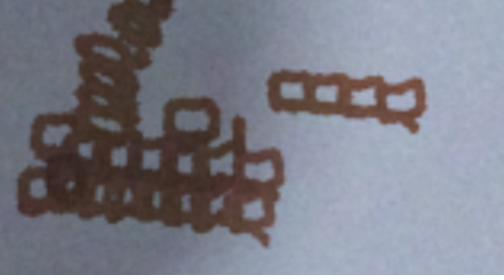

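Request:
move(
  target=[
    [0,0,0,0,0,0,1,0,0,0.035162,0.011191,0,0.258941,-1],
    [0,0,0,0,0,0,1,0,0,0.035162,0.008834,0,0.249948,-1],
    [0,0,0,0,0,0,1,0,0,0.05,0.008834,0,0.249948,-1],
  ],
  speed=[0.4,0.1,0.08],
  blend=[0,0,0],
  cameras=[],
)

Request:
move(
  target=[
    [0,0,0,0,0,0,1,0,0,0,-0.001440,0,-0.006900,-1],
    [0,0,0,0,0,0,1,0,0,0,-0.004060,0,-0.010575,-1],
    [0,0,0,0,0,0,1,0,0,0,-0.004905,0,-0.013111,-1],
    [0,0,0,0,0,0,1,0,0,0,0.000246,0,-0.014361,-1],
    [0,0,0,0,0,0,1,0,0,0,0.001377,0,-0.015612,-1],
    [0,0,0,0,0,0,1,0,0,0,0.003140,0,-0.005315,-1],
    [0,0,0,0,0,0,1,0,0,0,0.003887,0,-0.004905,-1],
    [0,0,0,0,0,0,1,0,0,0,0.005088,0,-0.000141,-1],
    [0,0,0,0,0,0,1,0,0,0,0.005999,0,0.001577,-1],
    [0,0,0,0,0,0,1,0,0,0,0.006251,0,0.002857,-1],
    [0,0,0,0,0,0,1,0,0,0,0.001100,0,0.004107,-1],
    [0,0,0,0,0,0,1,0,0,0,-0.000031,0,0.005358,-1],
    [0,0,0,0,0,0,1,0,0,0,-0.001794,0,-0.004939,-1],
    [0,0,0,0,0,0,1,0,0,0,-0.002541,0,-0.005349,-1],
    [0,0,0,0,0,0,1,0,0,0,-0.003657,0,-0.010004,-1],
  ],
  speed=0.06,
  blend=[0.001,0.001,0.001,0.001,0.001,0.001,0.001,0.001,0.001,0.001,0.001,0.001,0.001,0.001,0],
  cameras=[],
)

Request:
move(
  target=[
    [0,0,0,0,0,0,1,0,0,0,-0.004773,0,-0.007392,-1],
    [0,0,0,0,0,0,1,0,0,0,-0.005589,0,-0.009908,-1],
    [0,0,0,0,0,0,1,0,0,0,-0.000483,0,-0.011171,-1],
    [0,0,0,0,0,0,1,0,0,0,0.000635,0,-0.012471,-1],
    [0,0,0,0,0,0,1,0,0,0,0.002367,0,-0.002318,-1],
    [0,0,0,0,0,0,1,0,0,0,0.003100,0,-0.001935,-1],
    [0,0,0,0,0,0,1,0,0,0,0.004274,0,0.002765,-1],
    [0,0,0,0,0,0,1,0,0,0,0.005159,0,0.004455,-1],
    [0,0,0,0,0,0,1,0,0,0,0.005399,0,0.005732,-1],
    [0,0,0,0,0,0,1,0,0,0,0.000293,0,0.006995,-1],
    [0,0,0,0,0,0,1,0,0,0,-0.000825,0,0.008295,-1],
    [0,0,0,0,0,0,1,0,0,0,-0.002557,0,-0.001858,-1],
    [0,0,0,0,0,0,1,0,0,0,-0.003290,0,-0.002241,-1],
    [0,0,0,0,0,0,1,0,0,0,-0.004380,0,-0.006833,-1],
  ],
  speed=0.06,
  blend=[0.001,0.001,0.001,0.001,0.001,0.001,0.001,0.001,0.001,0.001,0.001,0.001,0.001,0],
  cameras=[],
)

Request:
move(
  target=[
    [0,0,0,0,0,0,1,0,0,0,-0.004738,0,-0.007336,-1],
    [0,0,0,0,0,0,1,0,0,0,-0.005526,0,-0.009832,-1],
    [0,0,0,0,0,0,1,0,0,0,-0.000465,0,-0.011108,-1],
    [0,0,0,0,0,0,1,0,0,0,0.000641,0,-0.012459,-1],
    [0,0,0,0,0,0,1,0,0,0,0.002342,0,-0.002449,-1],
    [0,0,0,0,0,0,1,0,0,0,0.003059,0,-0.002093,-1],
    [0,0,0,0,0,0,1,0,0,0,0.004206,0,0.002541,-1],
    [0,0,0,0,0,0,1,0,0,0,0.005066,0,0.004205,-1],
    [0,0,0,0,0,0,1,0,0,0,0.005296,0,0.005478,-1],
    [0,0,0,0,0,0,1,0,0,0,0.000235,0,0.006754,-1],
    [0,0,0,0,0,0,1,0,0,0,-0.000871,0,0.008105,-1],
    [0,0,0,0,0,0,1,0,0,0,-0.002572,0,-0.001905,-1],
    [0,0,0,0,0,0,1,0,0,0,-0.003289,0,-0.002261,-1],
    [0,0,0,0,0,0,1,0,0,0,-0.004355,0,-0.006791,-1],
  ],
  speed=0.06,
  blend=[0.001,0.001,0.001,0.001,0.001,0.001,0.001,0.001,0.001,0.001,0.001,0.001,0.001,0],
  cameras=[],
)

Request:
move(
  target=[
    [0,0,0,0,0,0,1,0,0,0,-0.005166,0,-0.008152,-1],
    [0,0,0,0,0,0,1,0,0,0,-0.005919,0,-0.010626,-1],
    [0,0,0,0,0,0,1,0,0,0,-0.000954,0,-0.011916,-1],
    [0,0,0,0,0,0,1,0,0,0,0.000139,0,-0.013327,-1],
    [0,0,0,0,0,0,1,0,0,0,0.001804,0,-0.003546,-1],
    [0,0,0,0,0,0,1,0,0,0,0.002503,0,-0.003221,-1],
    [0,0,0,0,0,0,1,0,0,0,0.003618,0,0.001316,-1],
    [0,0,0,0,0,0,1,0,0,0,0.004448,0,0.002950,-1],
    [0,0,0,0,0,0,1,0,0,0,0.004663,0,0.004220,-1],
    [0,0,0,0,0,0,1,0,0,0,-0.000302,0,0.005510,-1],
    [0,0,0,0,0,0,1,0,0,0,-0.001395,0,0.006921,-1],
    [0,0,0,0,0,0,1,0,0,0,-0.003060,0,-0.002860,-1],
    [0,0,0,0,0,0,1,0,0,0,-0.003759,0,-0.003185,-1],
    [0,0,0,0,0,0,1,0,0,0,-0.004794,0,-0.007622,-1],
    [0,0,0,0,0,0,1,0,0,0,-0.007713,0,-0.009089,-1],
  ],
  speed=0.06,
  blend=[0.001,0.001,0.001,0.001,0.001,0.001,0.001,0.001,0.001,0.001,0.001,0.001,0.001,0.001,0],
  cameras=[],
)

Request:
move(
  target=[
    [0,0,0,0,0,0,1,0,0,0,0.004460,0,0.011566,-1],
    [0,0,0,0,0,0,1,0,0,0,0.013368,0,0.025515,-1],
    [0,0,0,0,0,0,1,0,0,0,0.022400,0,0.037502,-1],
    [0,0,0,0,0,0,1,0,0,0,0.022700,0,0.026002,-1],
    [0,0,0,0,0,0,1,0,0,0,0.030885,0,0.023186,-1],
  ],
  speed=0.06,
  blend=[0.001,0.001,0.001,0.001,0],
  cameras=[],
)

Request:
move(
  target=[
    [0,0,0,0,0,0,1,0,0,-0.028777,0,0,0,-1],
    [0,0,0,0,0,0,1,0,0,-0.028777,-0.004032,0,0.014233,-1],
    [0,0,0,0,0,0,1,0,0,-0.028777,-0.006389,0,0.005240,-1],
    [0,0,0,0,0,0,1,0,0,0,-0.006389,0,0.005240,-1],
  ],
  speed=[0.3,0.3,0.1,0.08],
  blend=[0,0,0,0],
  cameras=[],
)

Request:
move(
  target=[
    [0,0,0,0,0,0,1,0,0,0,-0.001420,0,-0.006850,-1],
    [0,0,0,0,0,0,1,0,0,0,-0.003835,0,-0.010770,-1],
    [0,0,0,0,0,0,1,0,0,0,-0.005118,0,-0.014163,-1],
    [0,0,0,0,0,0,1,0,0,0,-0.000023,0,-0.015045,-1],
    [0,0,0,0,0,0,1,0,0,0,0.001407,0,-0.005081,-1],
    [0,0,0,0,0,0,1,0,0,0,0.002045,0,-0.004645,-1],
    [0,0,0,0,0,0,1,0,0,0,0.003055,0,-0.000046,-1],
    [0,0,0,0,0,0,1,0,0,0,0.004642,0,0.002385,-1],
    [0,0,0,0,0,0,1,0,0,0,0.005370,0,0.004769,-1],
    [0,0,0,0,0,0,1,0,0,0,0.000275,0,0.005651,-1],
    [0,0,0,0,0,0,1,0,0,0,-0.001155,0,-0.004313,-1],
    [0,0,0,0,0,0,1,0,0,0,-0.001793,0,-0.004749,-1],
    [0,0,0,0,0,0,1,0,0,0,-0.002803,0,-0.009348,-1],
  ],
  speed=0.06,
  blend=[0.001,0.001,0.001,0.001,0.001,0.001,0.001,0.001,0.001,0.001,0.001,0.001,0],
  cameras=[],
)

Request:
move(
  target=[
    [0,0,0,0,0,0,1,0,0,0,-0.005985,0,-0.008936,-1],
    [0,0,0,0,0,0,1,0,0,0,-0.007224,0,-0.012294,-1],
    [0,0,0,0,0,0,1,0,0,0,-0.002190,0,-0.013189,-1],
    [0,0,0,0,0,0,1,0,0,0,-0.000793,0,-0.003366,-1],
    [0,0,0,0,0,0,1,0,0,0,-0.000170,0,-0.002958,-1],
    [0,0,0,0,0,0,1,0,0,0,0.000813,0,0.001576,-1],
    [0,0,0,0,0,0,1,0,0,0,0.002354,0,0.003951,-1],
    [0,0,0,0,0,0,1,0,0,0,0.003054,0,0.006318,-1],
    [0,0,0,0,0,0,1,0,0,0,-0.001980,0,0.007213,-1],
    [0,0,0,0,0,0,1,0,0,0,-0.003377,0,-0.002610,-1],
    [0,0,0,0,0,0,1,0,0,0,-0.004000,0,-0.003018,-1],
    [0,0,0,0,0,0,1,0,0,0,-0.004983,0,-0.007552,-1],
  ],
  speed=0.06,
  blend=[0.001,0.001,0.001,0.001,0.001,0.001,0.001,0.001,0.001,0.001,0.001,0],
  cameras=[],
)

Request:
move(
  target=[
    [0,0,0,0,0,0,1,0,0,0,-0.005640,0,-0.008956,-1],
    [0,0,0,0,0,0,1,0,0,0,-0.006835,0,-0.012281,-1],
    [0,0,0,0,0,0,1,0,0,0,-0.001859,0,-0.013186,-1],
    [0,0,0,0,0,0,1,0,0,0,-0.000491,0,-0.003532,-1],
    [0,0,0,0,0,0,1,0,0,0,0.000115,0,-0.003147,-1],
    [0,0,0,0,0,0,1,0,0,0,0.001071,0,0.001294,-1],
    [0,0,0,0,0,0,1,0,0,0,0.002566,0,0.003617,-1],
    [0,0,0,0,0,0,1,0,0,0,0.003239,0,0.005969,-1],
    [0,0,0,0,0,0,1,0,0,0,-0.001737,0,0.006874,-1],
    [0,0,0,0,0,0,1,0,0,0,-0.003105,0,-0.002780,-1],
    [0,0,0,0,0,0,1,0,0,0,-0.003711,0,-0.003165,-1],
    [0,0,0,0,0,0,1,0,0,0,-0.004667,0,-0.007606,-1],
  ],
  speed=0.06,
  blend=[0.001,0.001,0.001,0.001,0.001,0.001,0.001,0.001,0.001,0.001,0.001,0],
  cameras=[],
)

Request:
move(
  target=[
    [0,0,0,0,0,0,1,0,0,0,-0.005105,0,-0.008153,-1],
    [0,0,0,0,0,0,1,0,0,0,-0.006259,0,-0.011448,-1],
    [0,0,0,0,0,0,1,0,0,0,-0.001320,0,-0.012363,-1],
    [0,0,0,0,0,0,1,0,0,0,0.000020,0,-0.002859,-1],
    [0,0,0,0,0,0,1,0,0,0,0.000613,0,-0.002497,-1],
    [0,0,0,0,0,0,1,0,0,0,0.001544,0,0.001865,-1],
    [0,0,0,0,0,0,1,0,0,0,0.002997,0,0.004140,-1],
    [0,0,0,0,0,0,1,0,0,0,0.003645,0,0.006478,-1],
    [0,0,0,0,0,0,1,0,0,0,-0.001294,0,0.007393,-1],
    [0,0,0,0,0,0,1,0,0,0,-0.002634,0,-0.002111,-1],
    [0,0,0,0,0,0,1,0,0,0,-0.003227,0,-0.002473,-1],
    [0,0,0,0,0,0,1,0,0,0,-0.004158,0,-0.006835,-1],
    [0,0,0,0,0,0,1,0,0,0,-0.007005,0,-0.008958,-1],
  ],
  speed=0.06,
  blend=[0.001,0.001,0.001,0.001,0.001,0.001,0.001,0.001,0.001,0.001,0.001,0.001,0],
  cameras=[],
)

Request:
move(
  target=[
    [0,0,0,0,0,0,1,0,0,-0.028777,0,0,0,-1],
    [0,0,0,0,0,0,1,0,0,-0.028777,0.008207,0,0.014617,-1],
    [0,0,0,0,0,0,1,0,0,-0.028777,0.005850,0,0.005624,-1],
    [0,0,0,0,0,0,1,0,0,0,0.005850,0,0.005624,-1],
  ],
  speed=[0.3,0.3,0.1,0.08],
  blend=[0,0,0,0],
  cameras=[],
)

Request:
move(
  target=[
    [0,0,0,0,0,0,1,0,0,0,-0.001340,0,-0.006600,-1],
    [0,0,0,0,0,0,1,0,0,0,-0.002513,0,-0.009894,-1],
    [0,0,0,0,0,0,1,0,0,0,0.002419,0,-0.010780,-1],
    [0,0,0,0,0,0,1,0,0,0,0.003758,0,-0.001255,-1],
    [0,0,0,0,0,0,1,0,0,0,0.004352,0,-0.000863,-1],
    [0,0,0,0,0,0,1,0,0,0,0.005289,0,0.003516,-1],
    [0,0,0,0,0,0,1,0,0,0,0.006756,0,0.005836,-1],
    [0,0,0,0,0,0,1,0,0,0,0.007417,0,0.008160,-1],
    [0,0,0,0,0,0,1,0,0,0,0.002485,0,0.009046,-1],
    [0,0,0,0,0,0,1,0,0,0,0.001146,0,-0.000479,-1],
    [0,0,0,0,0,0,1,0,0,0,0.000552,0,-0.000871,-1],
    [0,0,0,0,0,0,1,0,0,0,-0.000385,0,-0.005250,-1],
    [0,0,0,0,0,0,1,0,0,0,-0.002513,0,-0.009894,-1],
  ],
  speed=0.06,
  blend=[0.001,0.001,0.001,0.001,0.001,0.001,0.001,0.001,0.001,0.001,0.001,0.001,0],
  cameras=[],
)

Request:
move(
  target=[
    [0,0,0,0,0,0,1,0,0,0,0.004932,0,-0.000886,-1],
    [0,0,0,0,0,0,1,0,0,0,0.008048,0,-0.002017,-1],
    [0,0,0,0,0,0,1,0,0,0,0.009421,0,0.007587,-1],
    [0,0,0,0,0,0,1,0,0,0,0.010028,0,0.008008,-1],
    [0,0,0,0,0,0,1,0,0,0,0.010981,0,0.012426,-1],
    [0,0,0,0,0,0,1,0,0,0,0.012466,0,0.014792,-1],
    [0,0,0,0,0,0,1,0,0,0,0.013126,0,0.017120,-1],
    [0,0,0,0,0,0,1,0,0,0,0.008184,0,0.017985,-1],
    [0,0,0,0,0,0,1,0,0,0,0.006811,0,0.008381,-1],
    [0,0,0,0,0,0,1,0,0,0,0.006204,0,0.007960,-1],
    [0,0,0,0,0,0,1,0,0,0,0.005251,0,0.003542,-1],
    [0,0,0,0,0,0,1,0,0,0,0.003106,0,-0.001152,-1],
  ],
  speed=0.06,
  blend=[0.001,0.001,0.001,0.001,0.001,0.001,0.001,0.001,0.001,0.001,0.001,0],
  cameras=[],
)

Request:
move(
  target=[
    [0,0,0,0,0,0,1,0,0,-0.028777,0,0,0,-1],
    [0,0,0,0,0,0,1,0,0,-0.028777,0.015098,0,0.042030,-1],
    [0,0,0,0,0,0,1,0,0,-0.028777,0.012741,0,0.033037,-1],
    [0,0,0,0,0,0,1,0,0,0,0.012741,0,0.033037,-1],
  ],
  speed=[0.3,0.3,0.1,0.08],
  blend=[0,0,0,0],
  cameras=[],
)

Request:
move(
  target=[
    [0,0,0,0,0,0,1,0,0,0,-0.001420,0,-0.006850,-1],
    [0,0,0,0,0,0,1,0,0,0,-0.002721,0,-0.010245,-1],
    [0,0,0,0,0,0,1,0,0,0,0.002366,0,-0.011102,-1],
    [0,0,0,0,0,0,1,0,0,0,0.003786,0,-0.001057,-1],
    [0,0,0,0,0,0,1,0,0,0,0.004425,0,-0.000597,-1],
    [0,0,0,0,0,0,1,0,0,0,0.005437,0,0.004036,-1],
    [0,0,0,0,0,0,1,0,0,0,0.007034,0,0.006505,-1],
    [0,0,0,0,0,0,1,0,0,0,0.007775,0,0.008881,-1],
    [0,0,0,0,0,0,1,0,0,0,0.002688,0,0.009738,-1],
    [0,0,0,0,0,0,1,0,0,0,0.001268,0,-0.000307,-1],
    [0,0,0,0,0,0,1,0,0,0,0.000629,0,-0.000767,-1],
    [0,0,0,0,0,0,1,0,0,0,-0.000383,0,-0.005400,-1],
    [0,0,0,0,0,0,1,0,0,0,-0.002721,0,-0.010245,-1],
  ],
  speed=0.06,
  blend=[0.001,0.001,0.001,0.001,0.001,0.001,0.001,0.001,0.001,0.001,0.001,0.001,0],
  cameras=[],
)

Request:
move(
  target=[
    [0,0,0,0,0,0,1,0,0,0,0.005087,0,-0.000857,-1],
    [0,0,0,0,0,0,1,0,0,0,0.008269,0,-0.002300,-1],
    [0,0,0,0,0,0,1,0,0,0,0.009728,0,0.007827,-1],
    [0,0,0,0,0,0,1,0,0,0,0.010380,0,0.008316,-1],
    [0,0,0,0,0,0,1,0,0,0,0.011409,0,0.012991,-1],
    [0,0,0,0,0,0,1,0,0,0,0.013023,0,0.015509,-1],
    [0,0,0,0,0,0,1,0,0,0,0.013761,0,0.017887,-1],
    [0,0,0,0,0,0,1,0,0,0,0.008661,0,0.018722,-1],
    [0,0,0,0,0,0,1,0,0,0,0.007202,0,0.008595,-1],
    [0,0,0,0,0,0,1,0,0,0,0.006550,0,0.008106,-1],
    [0,0,0,0,0,0,1,0,0,0,0.005521,0,0.003431,-1],
    [0,0,0,0,0,0,1,0,0,0,0.003169,0,-0.001465,-1],
  ],
  speed=0.06,
  blend=[0.001,0.001,0.001,0.001,0.001,0.001,0.001,0.001,0.001,0.001,0.001,0],
  cameras=[],
)

Request:
move(
  target=[
    [0,0,0,0,0,0,1,0,0,-0.03,0,0,0,-1],
    [0,0,0,0,0,0,1,0,0,-0.05,0,0,-0.2,-1],
  ],
  speed=[0.3,0.8],
  blend=[0.05,0],
  cameras=["cam_above"],
)

Scene clock: 778.97 s.
left_arm: end_effector_position=(+0.3943, +0.3349, +0.1104) grip_measured=+1.000 grip_effort_nm=0.00 end_effector_quat_wxyz=(+0.619, -0.006, +0.785, +0.003) | right_arm: end_effector_position=(+0.2902, +0.0661, +0.0652) grip_measured=-0.642 grip_effort_nm=-1.03 end_effector_quat_wxyz=(-0.450, +0.545, -0.449, -0.546)
Joint names: [wrist pitch, wrist roll, shoulder, wrist yaw, elbow, waist]
Joint positions: left_arm=[1.014 -0.014 1.582 -0.052 0.332 -0.05 0.094] | right_arm=[1.365 0.005 2.43 -1.162 1.072 0.618 0.017]
Joint torques (N m): left_arm=[1.69 0.04 -6.43 -0.04 5.19 -0.09] | right_arm=[1.33 -0.07 -8.24 -0.06 5.42 -0.36]
Heat: left arm: 45 °C; right arm: 42 °C.
Joint targets: left_arm=[1.021 -0.015 1.574 -0.052 0.340 -0.050] | right_arm=[1.366 0.000 2.439 -1.168 1.092 0.613]
move: done
No camera images: "cameras" was empty.

Scene clock: 783.37 s.
left_arm: end_effector_position=(+0.3943, +0.3349, +0.1104) grip_measured=+1.000 grip_effort_nm=0.00 end_effector_quat_wxyz=(+0.619, -0.006, +0.785, +0.003) | right_arm: end_effector_position=(+0.2932, +0.0594, +0.0652) grip_measured=-0.642 grip_effort_nm=-1.03 end_effector_quat_wxyz=(-0.448, +0.547, -0.447, -0.548)
Joint names: [wrist pitch, wrist roll, shoulder, wrist yaw, elbow, waist]
Joint positions: left_arm=[1.014 -0.014 1.582 -0.052 0.332 -0.05 0.094] | right_arm=[1.365 0.005 2.43 -1.189 1.072 0.598 0.017]
Joint torques (N m): left_arm=[1.66 0.03 -6.48 -0.07 5.23 -0.18] | right_arm=[1.31 -0.07 -8.23 -0.1 5.38 -0.59]
Heat: left arm: 45 °C; right arm: 42 °C.
Joint targets: left_arm=[1.021 -0.015 1.574 -0.052 0.340 -0.050] | right_arm=[1.366 0.000 2.439 -1.199 1.092 0.591]
move: done
No camera images: "cameras" was empty.

Scene clock: 787.80 s.
left_arm: end_effector_position=(+0.3943, +0.3349, +0.1104) grip_measured=+1.000 grip_effort_nm=0.00 end_effector_quat_wxyz=(+0.619, -0.006, +0.785, +0.003) | right_arm: end_effector_position=(+0.2926, +0.0532, +0.0652) grip_measured=-0.642 grip_effort_nm=-1.03 end_effector_quat_wxyz=(-0.442, +0.552, -0.441, -0.553)
Joint names: [wrist pitch, wrist roll, shoulder, wrist yaw, elbow, waist]
Joint positions: left_arm=[1.014 -0.014 1.582 -0.052 0.332 -0.05 0.094] | right_arm=[1.365 0.005 2.43 -1.227 1.072 0.583 0.017]
Joint torques (N m): left_arm=[1.66 0.06 -6.49 -0.02 5.29 -0.02] | right_arm=[1.29 -0.07 -8.23 -0.09 5.37 -0.55]
Heat: left arm: 45 °C; right arm: 42 °C.
Joint targets: left_arm=[1.021 -0.015 1.574 -0.052 0.340 -0.050] | right_arm=[1.366 0.000 2.439 -1.236 1.092 0.576]
move: done
No camera images: "cameras" was empty.

Scene clock: 792.20 s.
left_arm: end_effector_position=(+0.3943, +0.3349, +0.1104) grip_measured=+1.000 grip_effort_nm=0.00 end_effector_quat_wxyz=(+0.619, -0.006, +0.785, +0.003) | right_arm: end_effector_position=(+0.2919, +0.0471, +0.0651) grip_measured=-0.642 grip_effort_nm=-1.03 end_effector_quat_wxyz=(-0.436, +0.557, -0.434, -0.558)
Joint names: [wrist pitch, wrist roll, shoulder, wrist yaw, elbow, waist]
Joint positions: left_arm=[1.014 -0.014 1.582 -0.052 0.332 -0.05 0.094] | right_arm=[1.365 0.005 2.43 -1.265 1.072 0.567 0.017]
Joint torques (N m): left_arm=[1.68 0.05 -6.43 -0.03 5.29 -0.09] | right_arm=[1.27 -0.07 -8.2 -0.09 5.34 -0.54]
Heat: left arm: 45 °C; right arm: 42 °C.
Joint targets: left_arm=[1.021 -0.015 1.574 -0.052 0.340 -0.050] | right_arm=[1.366 0.000 2.439 -1.273 1.092 0.561]
move: done
No camera images: "cameras" was empty.

Scene clock: 797.00 s.
left_arm: end_effector_position=(+0.3943, +0.3349, +0.1104) grip_measured=+1.000 grip_effort_nm=0.00 end_effector_quat_wxyz=(+0.619, -0.006, +0.785, +0.003) | right_arm: end_effector_position=(+0.2885, +0.0381, +0.0650) grip_measured=-0.642 grip_effort_nm=-1.03 end_effector_quat_wxyz=(-0.423, +0.567, -0.422, -0.567)
Joint names: [wrist pitch, wrist roll, shoulder, wrist yaw, elbow, waist]
Joint positions: left_arm=[1.014 -0.014 1.582 -0.052 0.332 -0.05 0.094] | right_arm=[1.365 0.005 2.43 -1.329 1.072 0.547 0.017]
Joint torques (N m): left_arm=[1.63 0.05 -6.43 -0.08 5.18 0.05] | right_arm=[1.23 -0.07 -8.16 -0.1 5.3 -0.54]
Heat: left arm: 45 °C; right arm: 42 °C.
Joint targets: left_arm=[1.021 -0.015 1.574 -0.052 0.340 -0.050] | right_arm=[1.366 0.000 2.439 -1.338 1.092 0.541]
move: done
No camera images: "cameras" was empty.

Scene clock: 802.13 s.
left_arm: end_effector_position=(+0.3943, +0.3349, +0.1104) grip_measured=+1.000 grip_effort_nm=0.00 end_effector_quat_wxyz=(+0.619, -0.006, +0.785, +0.003) | right_arm: end_effector_position=(+0.3093, +0.0628, +0.0653) grip_measured=-0.642 grip_effort_nm=-1.03 end_effector_quat_wxyz=(-0.473, +0.525, -0.472, -0.527)
Joint names: [wrist pitch, wrist roll, shoulder, wrist yaw, elbow, waist]
Joint positions: left_arm=[1.014 -0.014 1.582 -0.052 0.332 -0.05 0.094] | right_arm=[1.365 0.005 2.43 -1.093 1.072 0.601 0.017]
Joint torques (N m): left_arm=[1.65 0.02 -6.42 -0.05 5.16 -0.05] | right_arm=[1.36 -0.07 -8.27 0.16 5.45 -0.75]
Heat: left arm: 45 °C; right arm: 42 °C.
Joint targets: left_arm=[1.021 -0.015 1.574 -0.052 0.340 -0.050] | right_arm=[1.366 0.000 2.439 -1.076 1.092 0.592]
move: done
No camera images: "cameras" was empty.

Scene clock: 805.47 s.
left_arm: end_effector_position=(+0.3943, +0.3349, +0.1104) grip_measured=+1.000 grip_effort_nm=0.00 end_effector_quat_wxyz=(+0.619, -0.006, +0.785, +0.003) | right_arm: end_effector_position=(+0.3004, +0.0646, +0.0654) grip_measured=-0.642 grip_effort_nm=-1.03 end_effector_quat_wxyz=(-0.463, +0.535, -0.461, -0.536)
Joint names: [wrist pitch, wrist roll, shoulder, wrist yaw, elbow, waist]
Joint positions: left_arm=[1.014 -0.014 1.582 -0.052 0.332 -0.05 0.094] | right_arm=[1.365 0.005 2.43 -1.124 1.072 0.609 0.017]
Joint torques (N m): left_arm=[1.67 0.03 -6.24 -0.03 5.16 0.12] | right_arm=[1.34 -0.06 -8.31 -0.06 5.44 -0.42]
Heat: left arm: 45 °C; right arm: 42 °C.
Joint targets: left_arm=[1.021 -0.015 1.574 -0.052 0.340 -0.050] | right_arm=[1.366 0.000 2.439 -1.130 1.092 0.604]
move: done
No camera images: "cameras" was empty.

Scene clock: 809.63 s.
left_arm: end_effector_position=(+0.3943, +0.3349, +0.1104) grip_measured=+1.000 grip_effort_nm=0.00 end_effector_quat_wxyz=(+0.619, -0.006, +0.785, +0.003) | right_arm: end_effector_position=(+0.3042, +0.0583, +0.0654) grip_measured=-0.642 grip_effort_nm=-1.03 end_effector_quat_wxyz=(-0.463, +0.535, -0.461, -0.536)
Joint names: [wrist pitch, wrist roll, shoulder, wrist yaw, elbow, waist]
Joint positions: left_arm=[1.014 -0.014 1.582 -0.052 0.332 -0.05 0.094] | right_arm=[1.365 0.005 2.43 -1.145 1.072 0.59 0.017]
Joint torques (N m): left_arm=[1.65 0.02 -6.38 0 5.34 -0.06] | right_arm=[1.33 -0.07 -8.25 -0.1 5.41 -0.61]
Heat: left arm: 45 °C; right arm: 42 °C.
Joint targets: left_arm=[1.021 -0.015 1.574 -0.052 0.340 -0.050] | right_arm=[1.366 0.000 2.439 -1.154 1.092 0.583]
move: done
No camera images: "cameras" was empty.

Scene clock: 814.03 s.
left_arm: end_effector_position=(+0.3943, +0.3349, +0.1104) grip_measured=+1.000 grip_effort_nm=0.00 end_effector_quat_wxyz=(+0.619, -0.006, +0.785, +0.003) | right_arm: end_effector_position=(+0.3033, +0.0518, +0.0653) grip_measured=-0.642 grip_effort_nm=-1.03 end_effector_quat_wxyz=(-0.456, +0.541, -0.454, -0.542)
Joint names: [wrist pitch, wrist roll, shoulder, wrist yaw, elbow, waist]
Joint positions: left_arm=[1.014 -0.014 1.582 -0.052 0.332 -0.05 0.094] | right_arm=[1.365 0.005 2.43 -1.188 1.072 0.573 0.017]
Joint torques (N m): left_arm=[1.67 0.03 -6.28 -0.06 5.04 -0.12] | right_arm=[1.31 -0.07 -8.23 -0.09 5.38 -0.58]
Heat: left arm: 45 °C; right arm: 42 °C.
Joint targets: left_arm=[1.021 -0.015 1.574 -0.052 0.340 -0.050] | right_arm=[1.366 0.000 2.439 -1.196 1.092 0.566]
move: done
No camera images: "cameras" was empty.

Scene clock: 818.37 s.
left_arm: end_effector_position=(+0.3943, +0.3349, +0.1104) grip_measured=+1.000 grip_effort_nm=0.00 end_effector_quat_wxyz=(+0.619, -0.006, +0.785, +0.003) | right_arm: end_effector_position=(+0.3028, +0.0451, +0.0653) grip_measured=-0.642 grip_effort_nm=-1.03 end_effector_quat_wxyz=(-0.449, +0.547, -0.447, -0.547)
Joint names: [wrist pitch, wrist roll, shoulder, wrist yaw, elbow, waist]
Joint positions: left_arm=[1.014 -0.014 1.582 -0.052 0.332 -0.05 0.094] | right_arm=[1.365 0.005 2.43 -1.229 1.072 0.556 0.017]
Joint torques (N m): left_arm=[1.65 0.04 -6.31 -0.01 5.15 -0.03] | right_arm=[1.29 -0.06 -8.23 -0.08 5.37 -0.55]
Heat: left arm: 45 °C; right arm: 42 °C.
Joint targets: left_arm=[1.021 -0.015 1.574 -0.052 0.340 -0.050] | right_arm=[1.366 0.000 2.439 -1.236 1.092 0.550]
move: done
No camera images: "cameras" was empty.

Scene clock: 822.93 s.
left_arm: end_effector_position=(+0.3943, +0.3349, +0.1104) grip_measured=+1.000 grip_effort_nm=0.00 end_effector_quat_wxyz=(+0.619, -0.006, +0.785, +0.003) | right_arm: end_effector_position=(+0.3002, +0.0368, +0.0652) grip_measured=-0.642 grip_effort_nm=-1.03 end_effector_quat_wxyz=(-0.439, +0.555, -0.437, -0.555)
Joint names: [wrist pitch, wrist roll, shoulder, wrist yaw, elbow, waist]
Joint positions: left_arm=[1.014 -0.014 1.582 -0.052 0.332 -0.05 0.094] | right_arm=[1.365 0.005 2.43 -1.286 1.072 0.536 0.017]
Joint torques (N m): left_arm=[1.7 0.05 -6.43 -0.04 5.24 -0.24] | right_arm=[1.26 -0.07 -8.18 -0.1 5.33 -0.55]
Heat: left arm: 45 °C; right arm: 42 °C.
Joint targets: left_arm=[1.021 -0.015 1.574 -0.052 0.340 -0.050] | right_arm=[1.366 0.000 2.439 -1.296 1.092 0.530]
move: done
No camera images: "cameras" was empty.

Scene clock: 826.20 s.
left_arm: end_effector_position=(+0.3943, +0.3349, +0.1104) grip_measured=+1.000 grip_effort_nm=0.00 end_effector_quat_wxyz=(+0.619, -0.006, +0.785, +0.003) | right_arm: end_effector_position=(+0.3041, +0.0420, +0.0651) grip_measured=-0.642 grip_effort_nm=-1.03 end_effector_quat_wxyz=(-0.448, +0.547, -0.447, -0.548)
Joint names: [wrist pitch, wrist roll, shoulder, wrist yaw, elbow, waist]
Joint positions: left_arm=[1.014 -0.014 1.582 -0.052 0.332 -0.05 0.094] | right_arm=[1.365 0.005 2.43 -1.24 1.072 0.547 0.017]
Joint torques (N m): left_arm=[1.66 0.03 -6.42 -0.06 5.23 -0.02] | right_arm=[1.27 -0.06 -8.27 -0.06 5.33 -0.42]
Heat: left arm: 45 °C; right arm: 42 °C.
Joint targets: left_arm=[1.021 -0.015 1.574 -0.052 0.340 -0.050] | right_arm=[1.366 0.000 2.438 -1.246 1.092 0.542]
move: done
No camera images: "cameras" was empty.

Scene clock: 830.13 s.
left_arm: end_effector_position=(+0.3943, +0.3349, +0.1104) grip_measured=+1.000 grip_effort_nm=0.00 end_effector_quat_wxyz=(+0.619, -0.006, +0.785, +0.003) | right_arm: end_effector_position=(+0.3087, +0.0351, +0.0651) grip_measured=-0.642 grip_effort_nm=-1.03 end_effector_quat_wxyz=(-0.449, +0.546, -0.448, -0.547)
Joint names: [wrist pitch, wrist roll, shoulder, wrist yaw, elbow, waist]
Joint positions: left_arm=[1.014 -0.014 1.582 -0.052 0.332 -0.05 0.094] | right_arm=[1.365 0.005 2.43 -1.257 1.072 0.527 0.017]
Joint torques (N m): left_arm=[1.67 0.03 -6.46 -0.05 5.24 -0.14] | right_arm=[1.27 -0.06 -8.25 -0.1 5.35 -0.59]
Heat: left arm: 45 °C; right arm: 42 °C.
Joint targets: left_arm=[1.021 -0.015 1.574 -0.052 0.340 -0.050] | right_arm=[1.366 0.000 2.438 -1.267 1.092 0.520]
move: done
No camera images: "cameras" was empty.

Scene clock: 834.13 s.
left_arm: end_effector_position=(+0.3943, +0.3349, +0.1104) grip_measured=+1.000 grip_effort_nm=0.00 end_effector_quat_wxyz=(+0.619, -0.006, +0.785, +0.003) | right_arm: end_effector_position=(+0.3142, +0.0352, +0.0651) grip_measured=-0.642 grip_effort_nm=-1.03 end_effector_quat_wxyz=(-0.457, +0.540, -0.455, -0.541)
Joint names: [wrist pitch, wrist roll, shoulder, wrist yaw, elbow, waist]
Joint positions: left_arm=[1.014 -0.014 1.582 -0.052 0.332 -0.05 0.094] | right_arm=[1.365 0.005 2.43 -1.231 1.072 0.525 0.017]
Joint torques (N m): left_arm=[1.65 0.01 -6.35 -0.02 5.24 -0.03] | right_arm=[1.28 -0.07 -8.25 -0.11 5.38 -0.59]
Heat: left arm: 45 °C; right arm: 42 °C.
Joint targets: left_arm=[1.021 -0.015 1.574 -0.052 0.340 -0.050] | right_arm=[1.366 0.000 2.438 -1.241 1.092 0.518]
move: done
No camera images: "cameras" was empty.

Scene clock: 837.87 s.
left_arm: end_effector_position=(+0.3943, +0.3349, +0.1104) grip_measured=+1.000 grip_effort_nm=0.00 end_effector_quat_wxyz=(+0.619, -0.006, +0.785, +0.003) | right_arm: end_effector_position=(+0.3055, +0.0603, +0.0654) grip_measured=-0.642 grip_effort_nm=-1.03 end_effector_quat_wxyz=(-0.466, +0.532, -0.464, -0.533)
Joint names: [wrist pitch, wrist roll, shoulder, wrist yaw, elbow, waist]
Joint positions: left_arm=[1.014 -0.014 1.582 -0.052 0.332 -0.05 0.094] | right_arm=[1.366 0.005 2.43 -1.127 1.072 0.595 0.017]
Joint torques (N m): left_arm=[1.66 0.04 -6.38 -0.08 5.15 -0.17] | right_arm=[1.33 -0.06 -8.25 -0.05 5.42 -0.38]
Heat: left arm: 45 °C; right arm: 43 °C.
Joint targets: left_arm=[1.021 -0.015 1.574 -0.052 0.340 -0.050] | right_arm=[1.366 0.000 2.438 -1.133 1.092 0.591]
move: done
No camera images: "cameras" was empty.

Scene clock: 842.07 s.
left_arm: end_effector_position=(+0.3943, +0.3349, +0.1104) grip_measured=+1.000 grip_effort_nm=0.00 end_effector_quat_wxyz=(+0.619, -0.006, +0.785, +0.003) | right_arm: end_effector_position=(+0.3096, +0.0536, +0.0654) grip_measured=-0.642 grip_effort_nm=-1.03 end_effector_quat_wxyz=(-0.466, +0.532, -0.464, -0.533)
Joint names: [wrist pitch, wrist roll, shoulder, wrist yaw, elbow, waist]
Joint positions: left_arm=[1.014 -0.014 1.582 -0.052 0.332 -0.05 0.094] | right_arm=[1.366 0.005 2.43 -1.148 1.072 0.575 0.017]
Joint torques (N m): left_arm=[1.65 0.05 -6.48 -0.04 5.15 -0.05] | right_arm=[1.32 -0.07 -8.27 -0.09 5.42 -0.62]
Heat: left arm: 45 °C; right arm: 43 °C.
Joint targets: left_arm=[1.021 -0.015 1.574 -0.052 0.340 -0.050] | right_arm=[1.366 0.000 2.438 -1.156 1.092 0.568]
move: done
No camera images: "cameras" was empty.

Scene clock: 846.30 s.
left_arm: end_effector_position=(+0.3943, +0.3349, +0.1104) grip_measured=+1.000 grip_effort_nm=0.00 end_effector_quat_wxyz=(+0.619, -0.006, +0.785, +0.003) | right_arm: end_effector_position=(+0.3157, +0.0531, +0.0654) grip_measured=-0.642 grip_effort_nm=-1.03 end_effector_quat_wxyz=(-0.474, +0.525, -0.472, -0.526)
Joint names: [wrist pitch, wrist roll, shoulder, wrist yaw, elbow, waist]
Joint positions: left_arm=[1.014 -0.014 1.582 -0.052 0.332 -0.05 0.094] | right_arm=[1.366 0.005 2.43 -1.121 1.072 0.572 0.017]
Joint torques (N m): left_arm=[1.7 0.04 -6.32 -0.09 5.24 -0.08] | right_arm=[1.34 -0.06 -8.28 -0.08 5.44 -0.59]
Heat: left arm: 45 °C; right arm: 42 °C.
Joint targets: left_arm=[1.021 -0.015 1.574 -0.052 0.340 -0.050] | right_arm=[1.366 0.000 2.438 -1.129 1.092 0.565]
move: done
No camera images: "cameras" was empty.

Scene clock: 847.83 s.
left_arm: end_effector_position=(+0.3943, +0.3349, +0.1104) grip_measured=+1.000 grip_effort_nm=0.00 end_effector_quat_wxyz=(+0.619, -0.006, +0.785, +0.003) | right_arm: end_effector_position=(+0.4565, -0.1272, +0.0942) grip_measured=-0.642 grip_effort_nm=-1.03 end_effector_quat_wxyz=(+0.598, -0.418, +0.557, +0.397)
Joint names: [wrist pitch, wrist roll, shoulder, wrist yaw, elbow, waist]
Joint positions: left_arm=[1.014 -0.014 1.582 -0.052 0.332 -0.05 0.094] | right_arm=[1.364 0.005 2.366 -1.129 1.072 0.116 0.017]
Joint torques (N m): left_arm=[1.61 0.03 -6.53 0 5.23 -0.08] | right_arm=[1.33 -0.06 -11.82 0.02 5.75 0.29]
Heat: left arm: 45 °C; right arm: 42 °C.
Joint targets: left_arm=[1.021 -0.015 1.574 -0.052 0.340 -0.050] | right_arm=[1.366 0.000 2.327 -1.129 1.092 0.120]
move: off_target (right_arm); blend cut to 0.0334 rad at target 1; right_arm: the shoulder is farthest, 0.039 rad from its target
Images, in order (width x height): cam_above 672x504.

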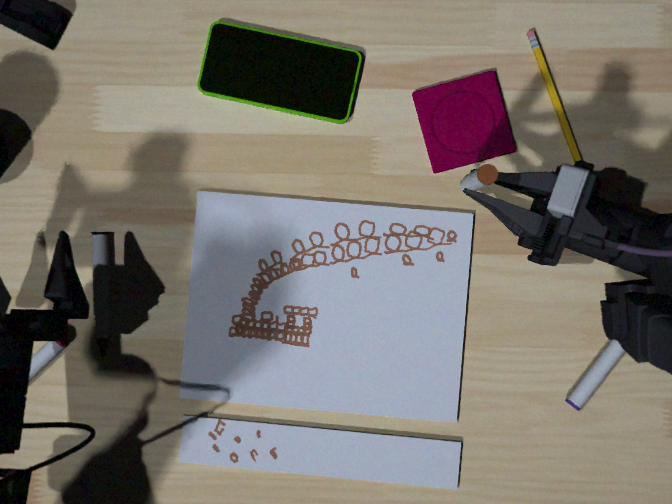

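Request:
zoom_image(
  camera="cam_above",
  region=[225, 295, 335, 355],
)

Scaled by 4.582 from the camera's 672x504 image, which has a finer 960x720 frame.

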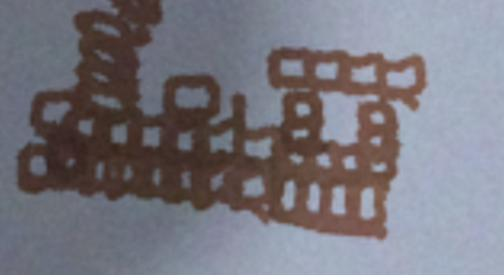

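Request:
show_instructions(
)

Reference images for this scene: drawing.

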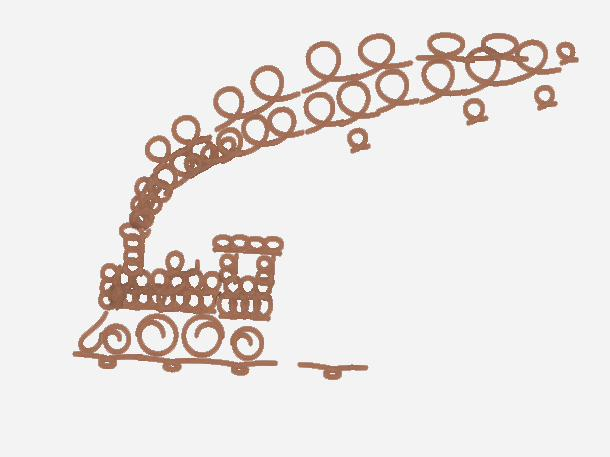

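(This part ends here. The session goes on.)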